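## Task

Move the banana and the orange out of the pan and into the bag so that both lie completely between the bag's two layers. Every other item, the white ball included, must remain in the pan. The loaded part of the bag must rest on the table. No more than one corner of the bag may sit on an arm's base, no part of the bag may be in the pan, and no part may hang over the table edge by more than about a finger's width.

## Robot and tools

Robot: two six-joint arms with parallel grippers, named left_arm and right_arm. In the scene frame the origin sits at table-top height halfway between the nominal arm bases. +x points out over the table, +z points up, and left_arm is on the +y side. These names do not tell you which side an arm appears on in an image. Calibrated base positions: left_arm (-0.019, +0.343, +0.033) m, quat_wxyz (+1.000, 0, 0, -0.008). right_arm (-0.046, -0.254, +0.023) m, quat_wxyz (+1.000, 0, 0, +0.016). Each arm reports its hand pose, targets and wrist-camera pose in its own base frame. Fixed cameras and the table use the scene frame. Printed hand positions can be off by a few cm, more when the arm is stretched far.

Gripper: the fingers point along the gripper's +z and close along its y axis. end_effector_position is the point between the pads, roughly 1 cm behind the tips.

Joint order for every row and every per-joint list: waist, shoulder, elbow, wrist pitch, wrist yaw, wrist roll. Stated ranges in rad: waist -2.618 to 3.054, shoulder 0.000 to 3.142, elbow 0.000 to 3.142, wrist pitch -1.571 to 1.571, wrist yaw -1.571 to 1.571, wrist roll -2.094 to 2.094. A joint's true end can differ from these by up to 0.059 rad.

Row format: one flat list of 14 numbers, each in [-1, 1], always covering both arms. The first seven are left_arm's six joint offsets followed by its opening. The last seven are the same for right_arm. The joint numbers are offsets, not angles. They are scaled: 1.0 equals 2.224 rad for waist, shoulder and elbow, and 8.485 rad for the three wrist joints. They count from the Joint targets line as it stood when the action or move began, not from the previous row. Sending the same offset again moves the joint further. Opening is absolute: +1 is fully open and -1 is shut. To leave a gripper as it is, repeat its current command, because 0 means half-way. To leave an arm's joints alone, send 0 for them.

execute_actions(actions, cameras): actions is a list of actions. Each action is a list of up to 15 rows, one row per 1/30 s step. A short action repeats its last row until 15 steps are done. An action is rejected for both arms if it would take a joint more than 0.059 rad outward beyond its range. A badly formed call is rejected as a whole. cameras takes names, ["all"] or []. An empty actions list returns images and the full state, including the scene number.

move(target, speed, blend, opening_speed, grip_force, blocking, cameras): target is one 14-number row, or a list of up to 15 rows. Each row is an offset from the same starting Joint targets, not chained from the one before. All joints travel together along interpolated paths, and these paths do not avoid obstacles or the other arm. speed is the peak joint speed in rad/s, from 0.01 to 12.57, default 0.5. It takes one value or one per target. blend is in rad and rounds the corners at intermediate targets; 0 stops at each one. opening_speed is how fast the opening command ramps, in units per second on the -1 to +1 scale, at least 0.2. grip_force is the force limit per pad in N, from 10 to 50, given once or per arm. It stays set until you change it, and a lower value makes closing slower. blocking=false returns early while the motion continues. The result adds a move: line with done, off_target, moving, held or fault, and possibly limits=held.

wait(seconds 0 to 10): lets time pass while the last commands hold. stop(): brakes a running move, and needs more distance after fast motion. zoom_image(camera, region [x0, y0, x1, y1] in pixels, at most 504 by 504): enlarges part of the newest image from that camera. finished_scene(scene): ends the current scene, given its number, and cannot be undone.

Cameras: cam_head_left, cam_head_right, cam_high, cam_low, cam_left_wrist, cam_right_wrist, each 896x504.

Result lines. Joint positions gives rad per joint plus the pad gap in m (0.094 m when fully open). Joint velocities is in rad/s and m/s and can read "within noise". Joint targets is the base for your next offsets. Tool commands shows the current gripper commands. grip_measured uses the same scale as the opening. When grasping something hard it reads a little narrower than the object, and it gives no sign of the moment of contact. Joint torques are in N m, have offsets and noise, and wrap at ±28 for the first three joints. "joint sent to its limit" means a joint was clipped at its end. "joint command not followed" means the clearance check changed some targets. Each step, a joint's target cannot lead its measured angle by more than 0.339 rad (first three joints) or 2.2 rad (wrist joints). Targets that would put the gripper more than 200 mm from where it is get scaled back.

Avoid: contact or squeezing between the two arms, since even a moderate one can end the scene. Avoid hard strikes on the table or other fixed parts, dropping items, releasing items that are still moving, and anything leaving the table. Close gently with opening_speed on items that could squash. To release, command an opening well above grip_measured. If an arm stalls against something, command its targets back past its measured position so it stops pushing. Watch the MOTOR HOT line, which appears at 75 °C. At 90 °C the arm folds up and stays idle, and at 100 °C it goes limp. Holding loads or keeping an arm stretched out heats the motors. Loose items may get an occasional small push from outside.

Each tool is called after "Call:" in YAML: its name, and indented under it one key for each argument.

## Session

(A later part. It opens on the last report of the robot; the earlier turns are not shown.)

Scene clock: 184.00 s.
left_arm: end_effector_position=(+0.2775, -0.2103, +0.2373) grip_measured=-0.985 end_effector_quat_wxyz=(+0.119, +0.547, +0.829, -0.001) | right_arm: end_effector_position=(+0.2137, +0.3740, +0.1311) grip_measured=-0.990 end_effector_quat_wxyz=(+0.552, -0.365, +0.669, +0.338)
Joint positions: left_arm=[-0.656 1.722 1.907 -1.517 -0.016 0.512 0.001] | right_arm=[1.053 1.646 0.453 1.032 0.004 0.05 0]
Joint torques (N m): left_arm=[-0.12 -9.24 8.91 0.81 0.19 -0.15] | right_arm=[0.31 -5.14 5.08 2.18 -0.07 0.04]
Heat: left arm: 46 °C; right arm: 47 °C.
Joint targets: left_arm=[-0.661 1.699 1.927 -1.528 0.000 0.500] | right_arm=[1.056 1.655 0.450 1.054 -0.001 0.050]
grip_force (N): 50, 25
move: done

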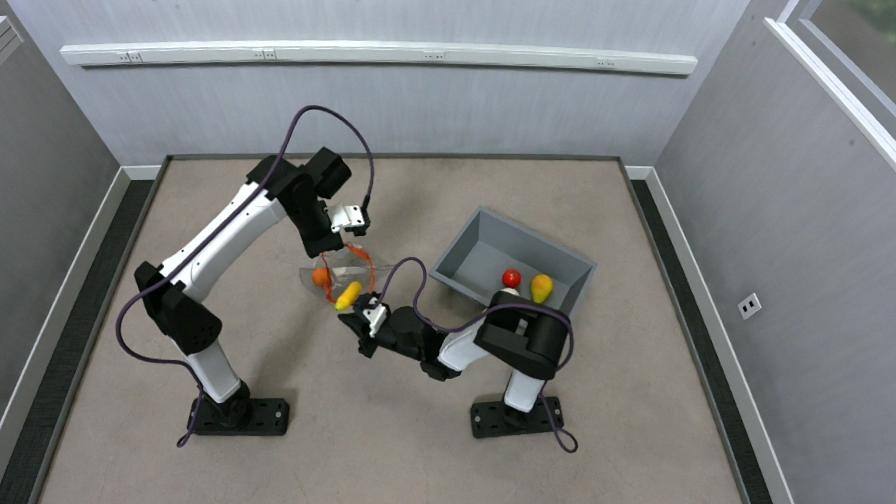

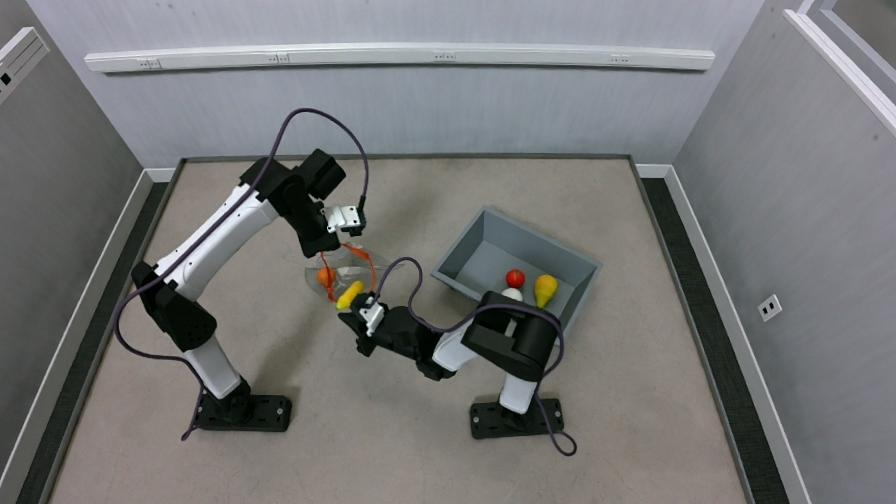

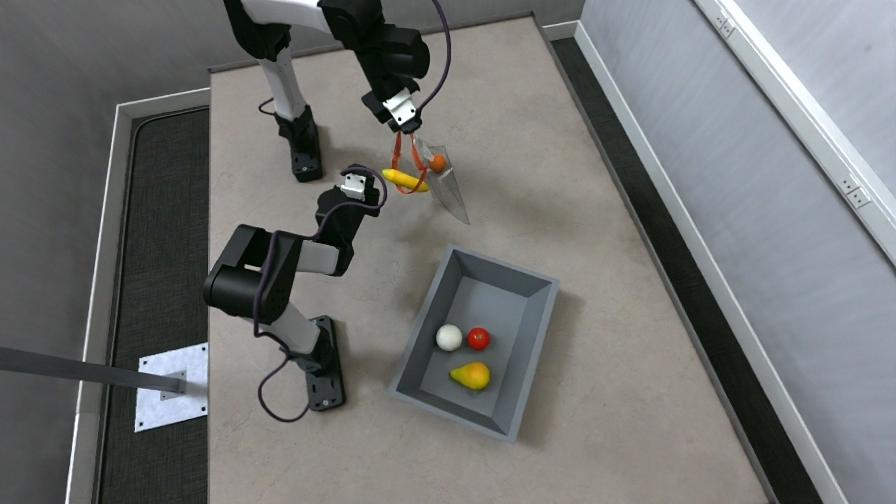

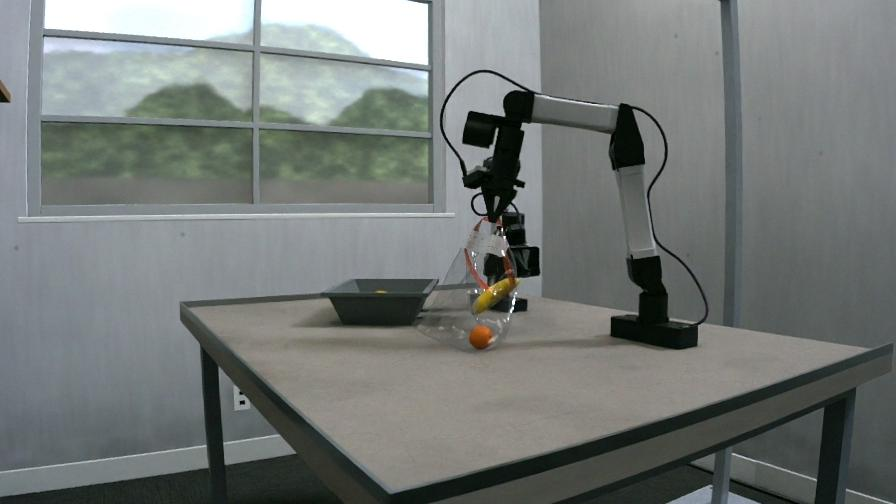

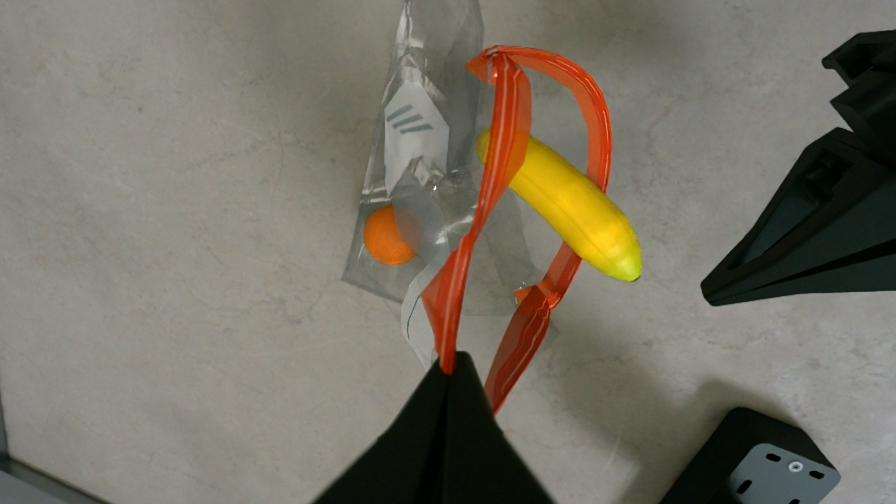

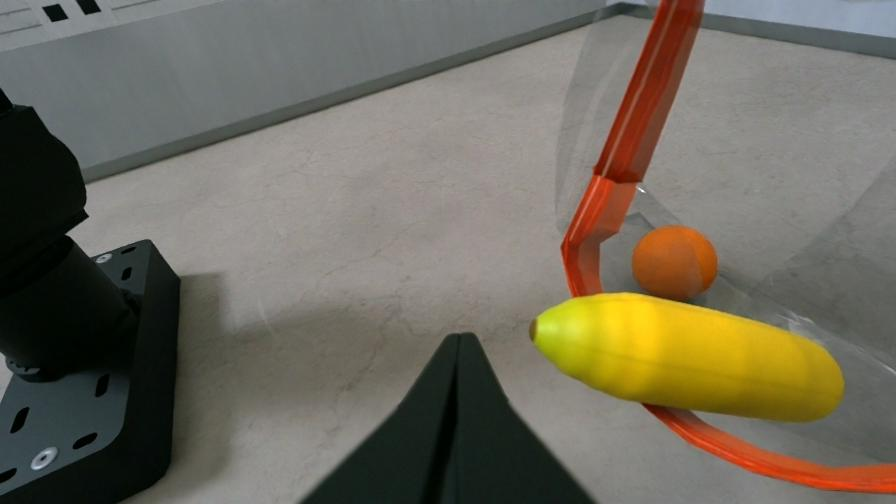

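Call:
move:
  target:
    - [0,0,0,0,0,0,-1, 0.0114,0.07,0.0631,0.0019,0,0,-1]
    - [0,0,0,0,0,0,-1, -0.0656,0.1108,0.0655,0.012,0,0,-1]
  speed: [0.3,0.12]
  blend: [0.01,0]
  cameras: ["all"]

Call:
zoom_image:
  camera: "cam_head_left"
  region: [240, 180, 440, 340]

Call:
zoom_image:
  camera: "cam_low"
  region: [330, 200, 580, 390]

Scene clock: 187.13 s.
left_arm: end_effector_position=(+0.2775, -0.2103, +0.2373) grip_measured=-0.985 end_effector_quat_wxyz=(+0.119, +0.547, +0.829, -0.001) | right_arm: end_effector_position=(+0.2847, +0.3697, +0.0971) grip_measured=-0.990 end_effector_quat_wxyz=(+0.567, -0.321, +0.698, +0.296)
Joint positions: left_arm=[-0.656 1.722 1.907 -1.517 -0.016 0.512 0.001] | right_arm=[0.916 1.89 0.574 1.133 0.004 0.05 0]
Joint torques (N m): left_arm=[-0.14 -9.24 8.85 0.81 0.17 -0.16] | right_arm=[-0.87 -6.46 6.75 2.19 -0.07 0.04]
Heat: left arm: 45 °C; right arm: 46 °C.
Joint targets: left_arm=[-0.661 1.699 1.927 -1.528 0.000 0.501] | right_arm=[0.910 1.902 0.596 1.156 0.000 0.050]
grip_force (N): 50, 25
move: done

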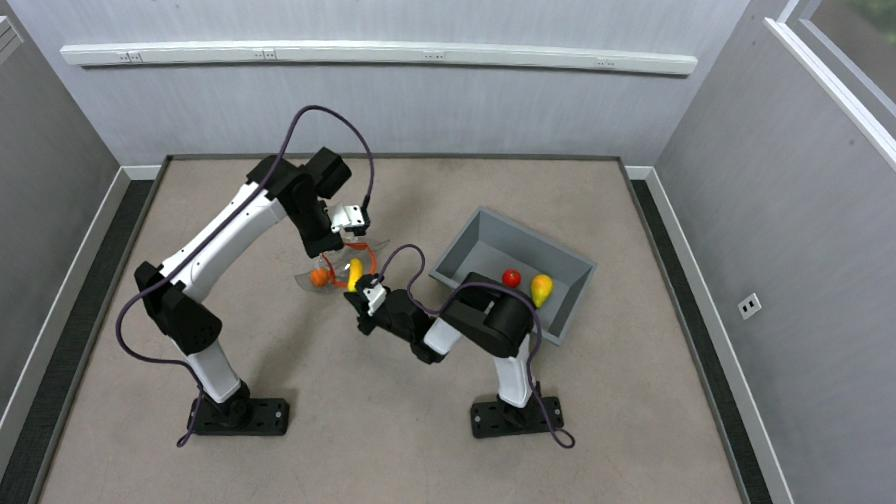

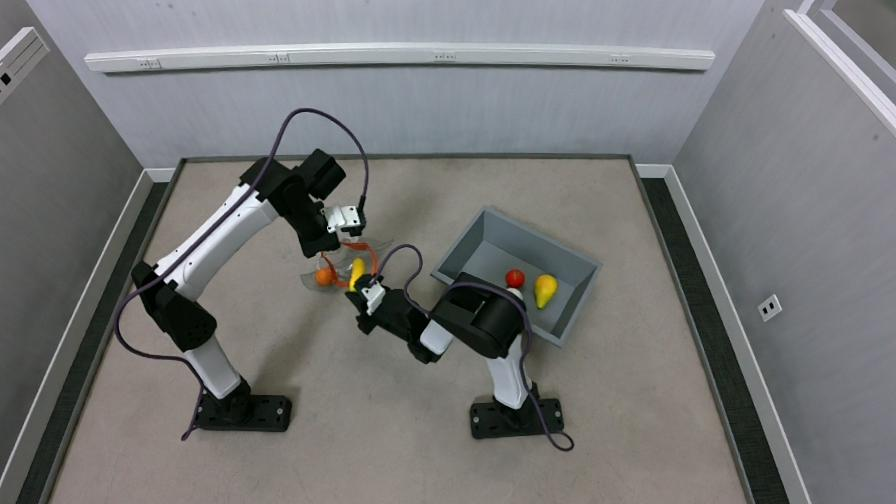

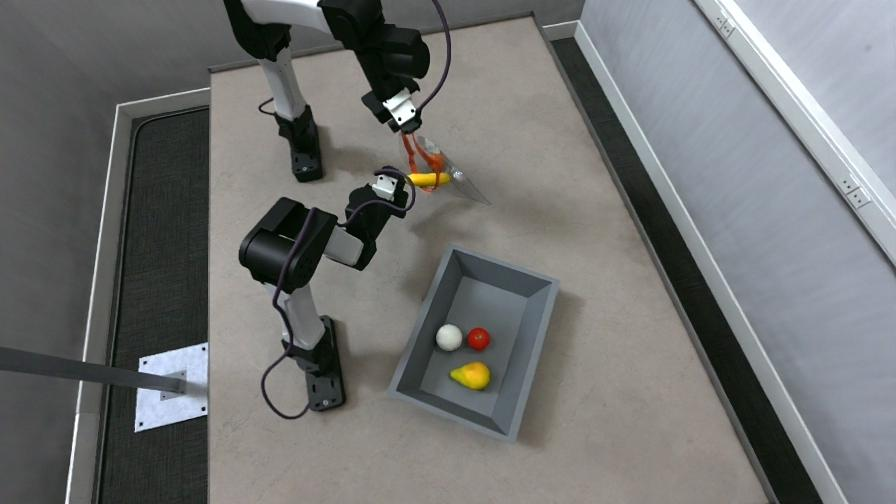

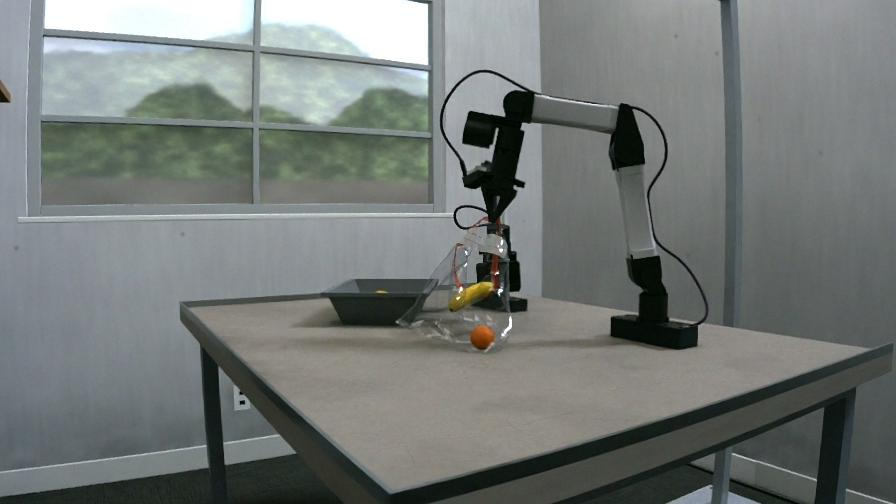

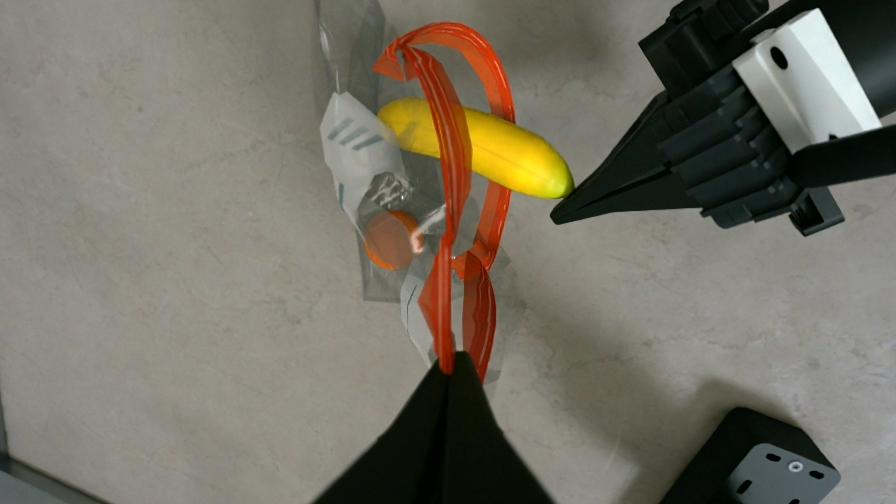

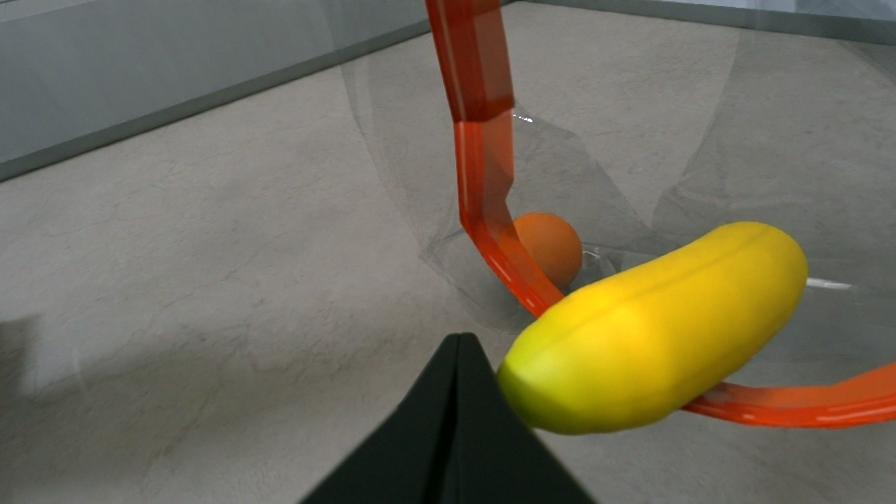

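Scaled by 2.520 from the camera's 896x504 image, which has a finer 1280x720 frame.

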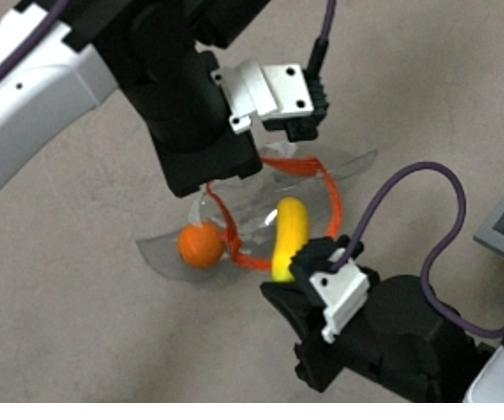

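Scaled by 2.016 from the camera's 896x504 image, which has a finer 1280x720 frame.

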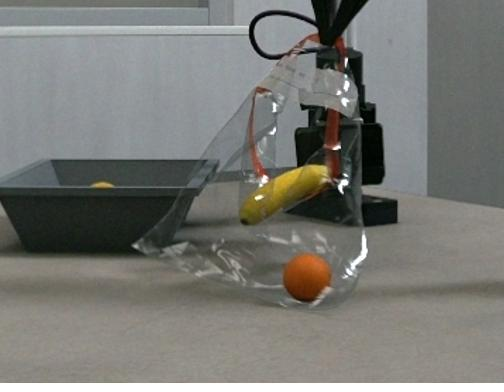

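Call:
move:
  target:
    - [0,0,0,0,0,0,-1, 0.1304,-0.0908,0.1187,-0.0891,0.066,0,-1]
    - [0,0,0,0,0,0,-1, 0.19,-0.0099,0.2378,-0.1542,0.1322,0,-1]
  speed: [0.8,0.5]
  blend: [0.08,0]
  cameras: ["cam_head_left","cam_low","cam_left_wrist","cam_right_wrist"]

Call:
zoom_image:
  camera: "cam_head_left"
  region: [240, 180, 440, 340]

Call:
zoom_image:
  camera: "cam_low"
  region: [330, 200, 580, 390]

Scene clock: 192.37 s.
left_arm: end_effector_position=(+0.2775, -0.2103, +0.2373) grip_measured=-0.985 end_effector_quat_wxyz=(+0.119, +0.547, +0.829, -0.001) | right_arm: end_effector_position=(+0.2489, +0.3572, +0.1177) grip_measured=-0.990 end_effector_quat_wxyz=(+0.526, -0.346, +0.747, -0.212)
Joint positions: left_arm=[-0.656 1.722 1.907 -1.517 -0.016 0.512 0.001] | right_arm=[1.328 1.867 1.098 -0.152 1.108 0.05 0]
Joint torques (N m): left_arm=[-0.14 -9.25 8.87 0.81 0.18 -0.16] | right_arm=[0.51 -7.64 8.79 1.2 0.52 0.1]
Heat: left arm: 44 °C; right arm: 46 °C.
Joint targets: left_arm=[-0.661 1.699 1.927 -1.528 0.000 0.501] | right_arm=[1.333 1.880 1.125 -0.152 1.121 0.050]
grip_force (N): 50, 25
move: done
Images, in order (width x height): cam_head_left 896x504, cam_low 896x504, cam_left_wrist 896x504, cam_right_wrist 896x504.

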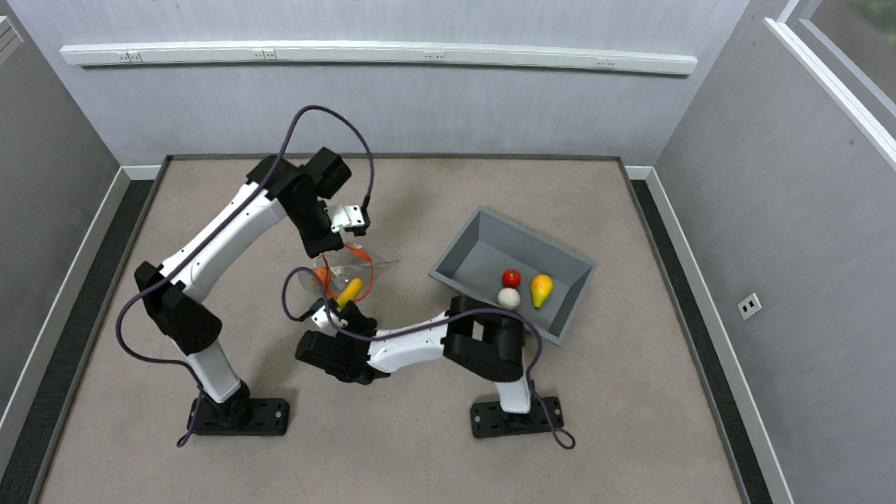

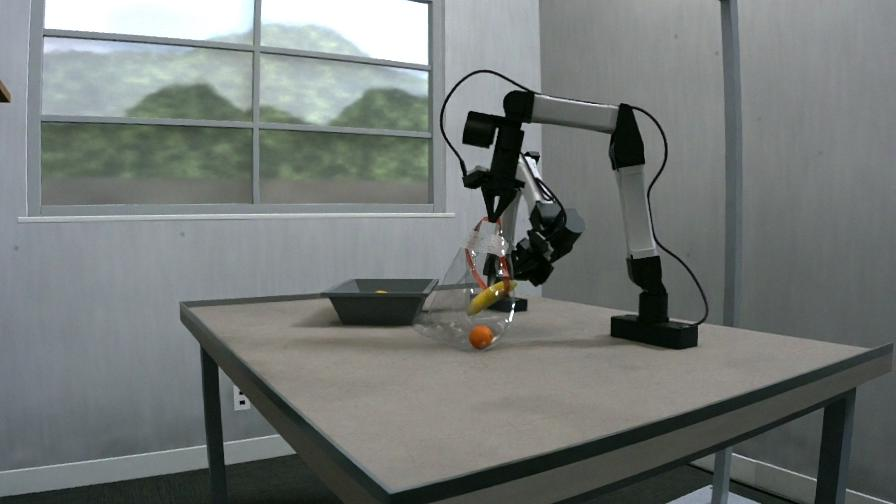

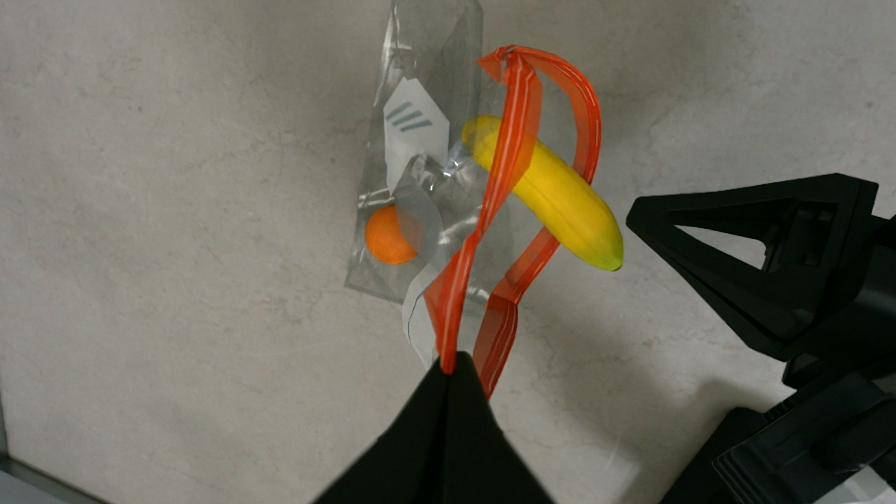

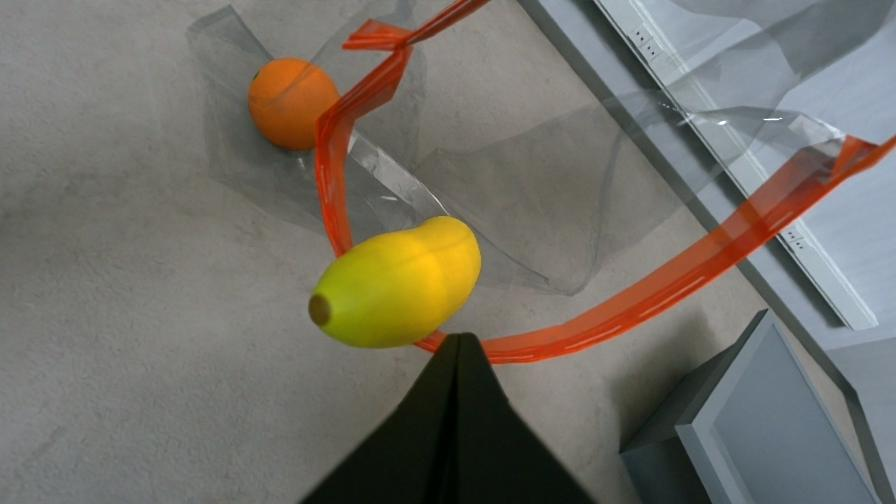

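Scaled by 2.520 from the camera's 896x504 image, which has a finer 1280x720 frame.

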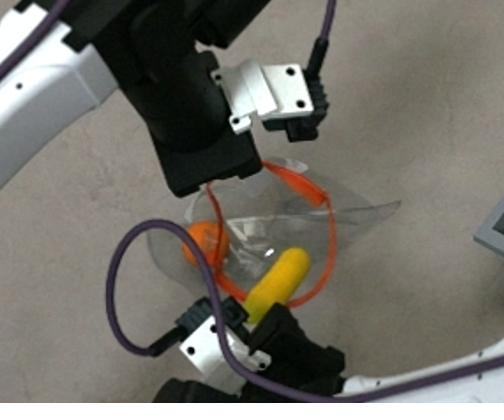

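Scaled by 2.016 from the camera's 896x504 image, which has a finer 1280x720 frame.

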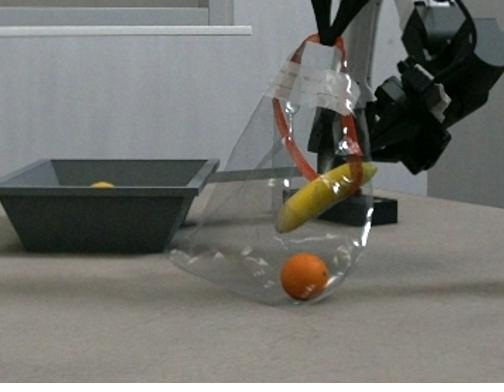

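Call:
move:
  target: [0,0,0,0,0,0,-1,0.0058,0.0346,0.049,-0.0064,0.0009,0,-1]
  speed: 0.2
  cameras: ["cam_head_left","cam_right_wrist","cam_high"]

Scene clock: 195.40 s.
left_arm: end_effector_position=(+0.2775, -0.2103, +0.2373) grip_measured=-0.985 end_effector_quat_wxyz=(+0.119, +0.547, +0.829, -0.001) | right_arm: end_effector_position=(+0.2499, +0.3792, +0.1176) grip_measured=-0.990 end_effector_quat_wxyz=(+0.524, -0.354, +0.743, -0.219)
Joint positions: left_arm=[-0.656 1.722 1.907 -1.517 -0.016 0.512 0.001] | right_arm=[1.339 1.943 1.207 -0.206 1.116 0.05 0]
Joint torques (N m): left_arm=[-0.1 -9.25 8.87 0.79 0.17 -0.14] | right_arm=[0.68 -8.23 8.84 1.13 0.48 0.09]
Heat: left arm: 43 °C; right arm: 45 °C.
Joint targets: left_arm=[-0.661 1.699 1.927 -1.528 0.000 0.501] | right_arm=[1.346 1.956 1.234 -0.207 1.129 0.050]
grip_force (N): 50, 25
move: done
Images, in order (width x height): cam_head_left 896x504, cam_high 896x504, cam_right_wrist 896x504.

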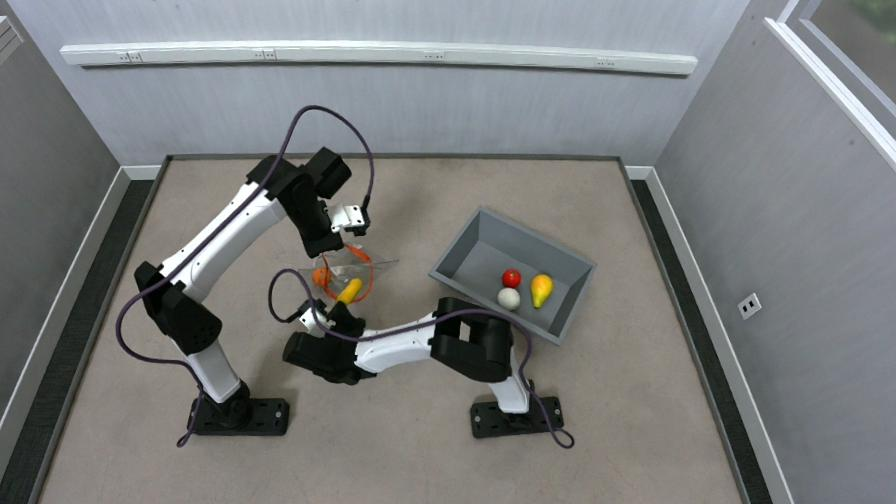

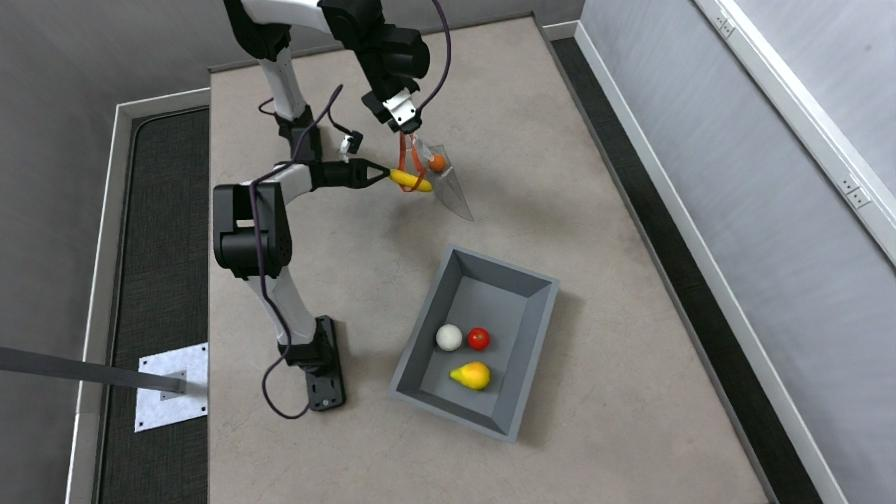

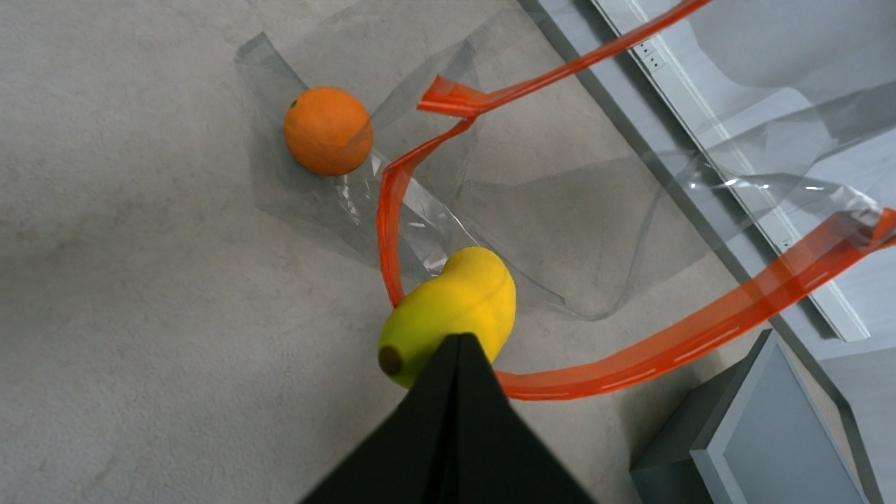

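Call:
move:
  target: [0,0,0,0,0,0,-1,-0.067,0.0249,-0.0121,0.0252,-0.01556,0,-1]
  speed: 0.15
  cameras: ["cam_head_left","cam_right_wrist","cam_high"]

Scene clock: 197.87 s.
left_arm: end_effector_position=(+0.2775, -0.2103, +0.2373) grip_measured=-0.985 end_effector_quat_wxyz=(+0.119, +0.547, +0.829, -0.001) | right_arm: end_effector_position=(+0.3032, +0.3767, +0.1014) grip_measured=-0.990 end_effector_quat_wxyz=(+0.528, -0.291, +0.780, -0.169)
Joint positions: left_arm=[-0.656 1.722 1.907 -1.517 -0.016 0.512 0.001] | right_arm=[1.202 1.998 1.207 -0.011 1.005 0.05 0]
Joint torques (N m): left_arm=[-0.13 -9.22 8.84 0.81 0.18 -0.15] | right_arm=[-0.46 -8.65 6.28 1.55 0.2 0.09]
Heat: left arm: 43 °C; right arm: 45 °C.
Joint targets: left_arm=[-0.661 1.699 1.927 -1.528 0.000 0.501] | right_arm=[1.197 2.012 1.207 0.007 0.997 0.050]
grip_force (N): 50, 25
move: done
Images, in order (width x height): cam_head_left 896x504, cam_high 896x504, cam_right_wrist 896x504.

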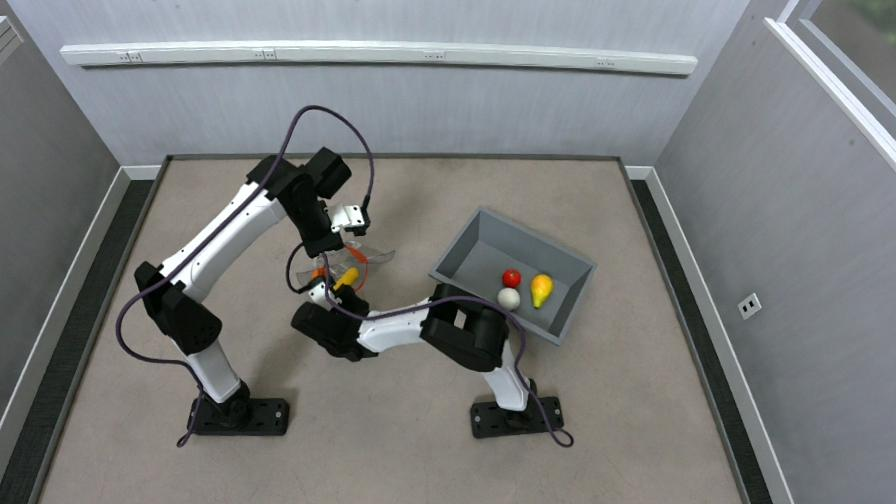

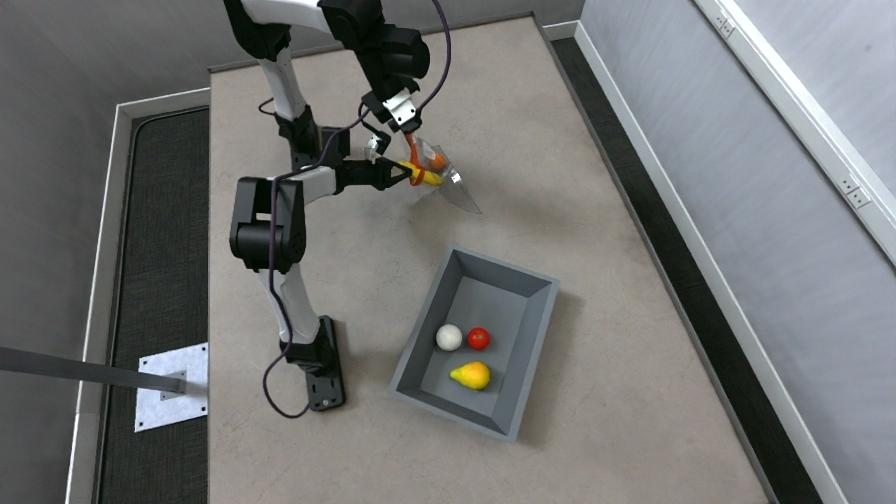

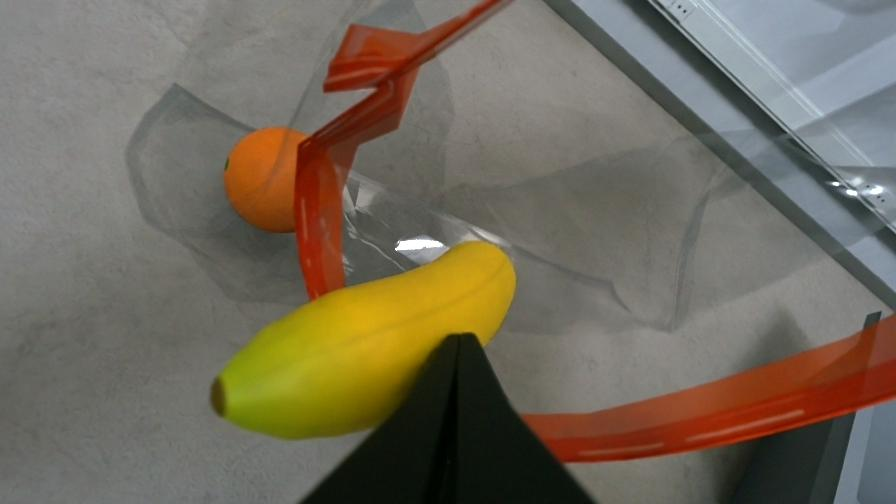

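Call:
execute_actions:
  actions: []
  cameras: ["cam_head_left","cam_low","cam_head_right"]

Call:
zoom_image:
  camera: "cam_head_left"
  region: [240, 180, 440, 340]

Call:
zoom_image:
  camera: "cam_low"
  region: [330, 200, 580, 390]

Scene clock: 200.97 s.
left_arm: end_effector_position=(+0.2775, -0.2103, +0.2373) grip_measured=-0.985 end_effector_quat_wxyz=(+0.119, +0.547, +0.829, -0.001) | right_arm: end_effector_position=(+0.3031, +0.3768, +0.1014) grip_measured=-0.990 end_effector_quat_wxyz=(+0.528, -0.291, +0.780, -0.169)
Joint positions: left_arm=[-0.656 1.722 1.907 -1.517 -0.016 0.512 0.001] | right_arm=[1.202 1.998 1.207 -0.011 1.004 0.05 0]
Joint velocities: within noise
Joint torques (N m): left_arm=[-0.14 -9.24 8.84 0.8 0.18 -0.15] | right_arm=[-0.43 -8.66 6.27 1.52 0.23 0.08]
Heat: left arm: 43 °C; right arm: 45 °C.
Joint targets: left_arm=[-0.661 1.699 1.927 -1.528 0.000 0.501] | right_arm=[1.197 2.012 1.207 0.007 0.997 0.050]
Tool commands: left_gripper/opening=-1.0 right_gripper/opening=-1.0
grip_force (N): 50, 25
Images, in order (width x height): cam_head_left 896x504, cam_head_right 896x504, cam_low 896x504.

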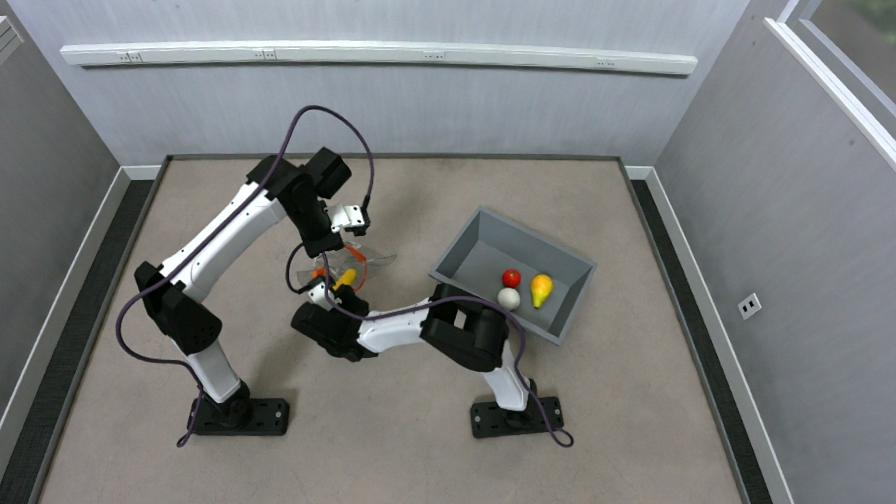

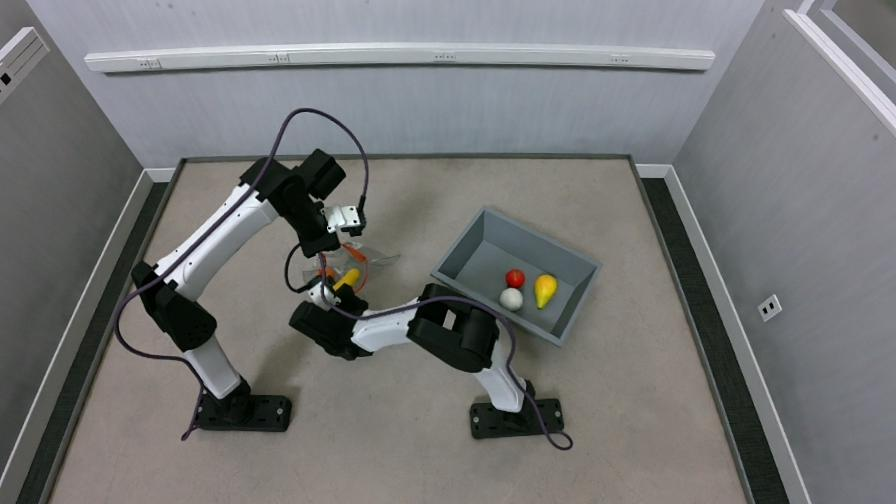

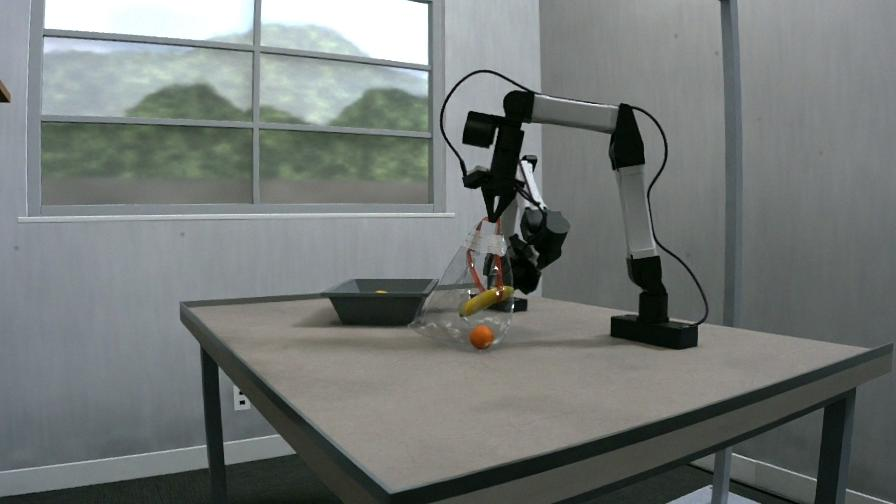

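Scaled by 2.520 from the camera's 896x504 image, which has a finer 1280x720 frame.

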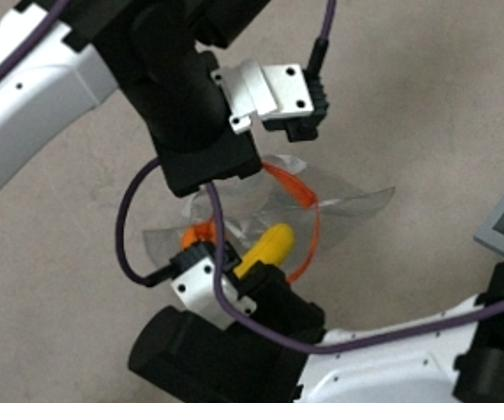

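Scaled by 2.016 from the camera's 896x504 image, which has a finer 1280x720 frame.

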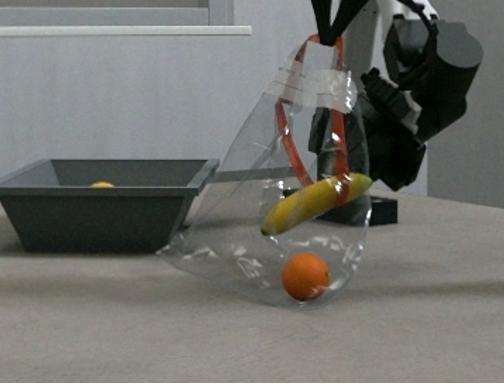

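Call:
move:
  target:
    - [0,-0.0769,-0.0379,0.0133,0,0,-1,0,0,0,0,0,0,-1]
    - [-0.0342,-0.0813,-0.0177,0.001,0,0,-1,0,0,0,0,0,0,-1]
  speed: 0.15
  blend: 0.02
  cameras: ["cam_head_left","cam_right_wrist","cam_low"]

Call:
zoom_image:
  camera: "cam_low"
  region: [330, 200, 580, 390]

Scene clock: 204.37 s.
left_arm: end_effector_position=(+0.2388, -0.2102, +0.2814) grip_measured=-0.985 end_effector_quat_wxyz=(+0.189, +0.570, +0.799, -0.013) | right_arm: end_effector_position=(+0.3034, +0.3776, +0.1022) grip_measured=-0.990 end_effector_quat_wxyz=(+0.530, -0.289, +0.780, -0.167)
Joint positions: left_arm=[-0.73 1.542 1.864 -1.512 -0.016 0.512 0.001] | right_arm=[1.202 1.998 1.207 -0.004 1.004 0.05 0]
Joint torques (N m): left_arm=[-0.31 -7.46 9.03 1.14 0.18 -0.16] | right_arm=[-0.42 -8.68 6.26 1.47 0.23 0.08]
Heat: left arm: 42 °C; right arm: 44 °C.
Joint targets: left_arm=[-0.737 1.518 1.888 -1.520 0.000 0.501] | right_arm=[1.197 2.012 1.207 0.007 0.997 0.050]
grip_force (N): 50, 25
move: done
Images, in order (width x height): cam_head_left 896x504, cam_low 896x504, cam_right_wrist 896x504.

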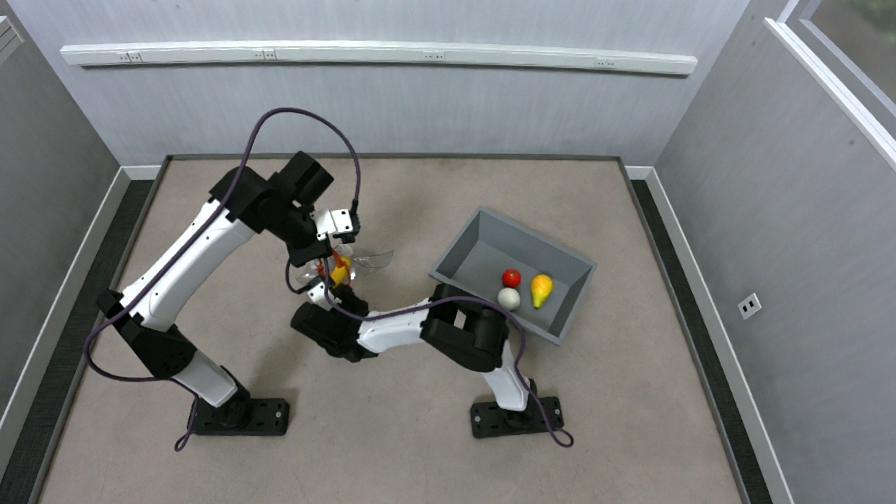

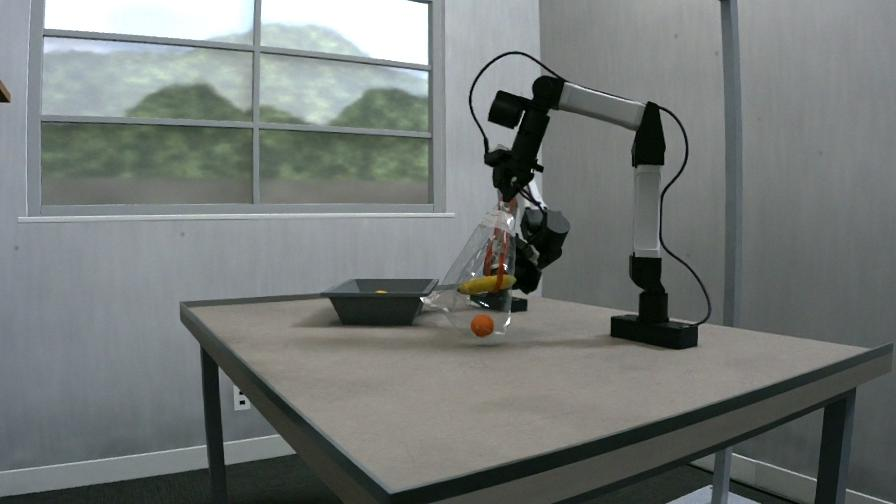

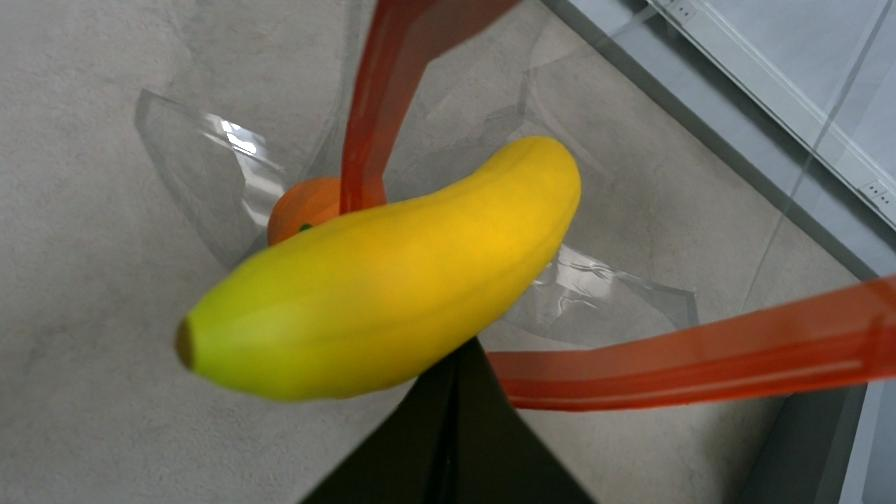

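Scaled by 2.016 from the camera's 896x504 image, which has a finer 1280x720 frame.

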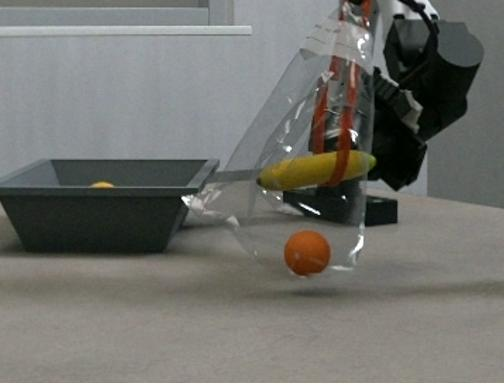

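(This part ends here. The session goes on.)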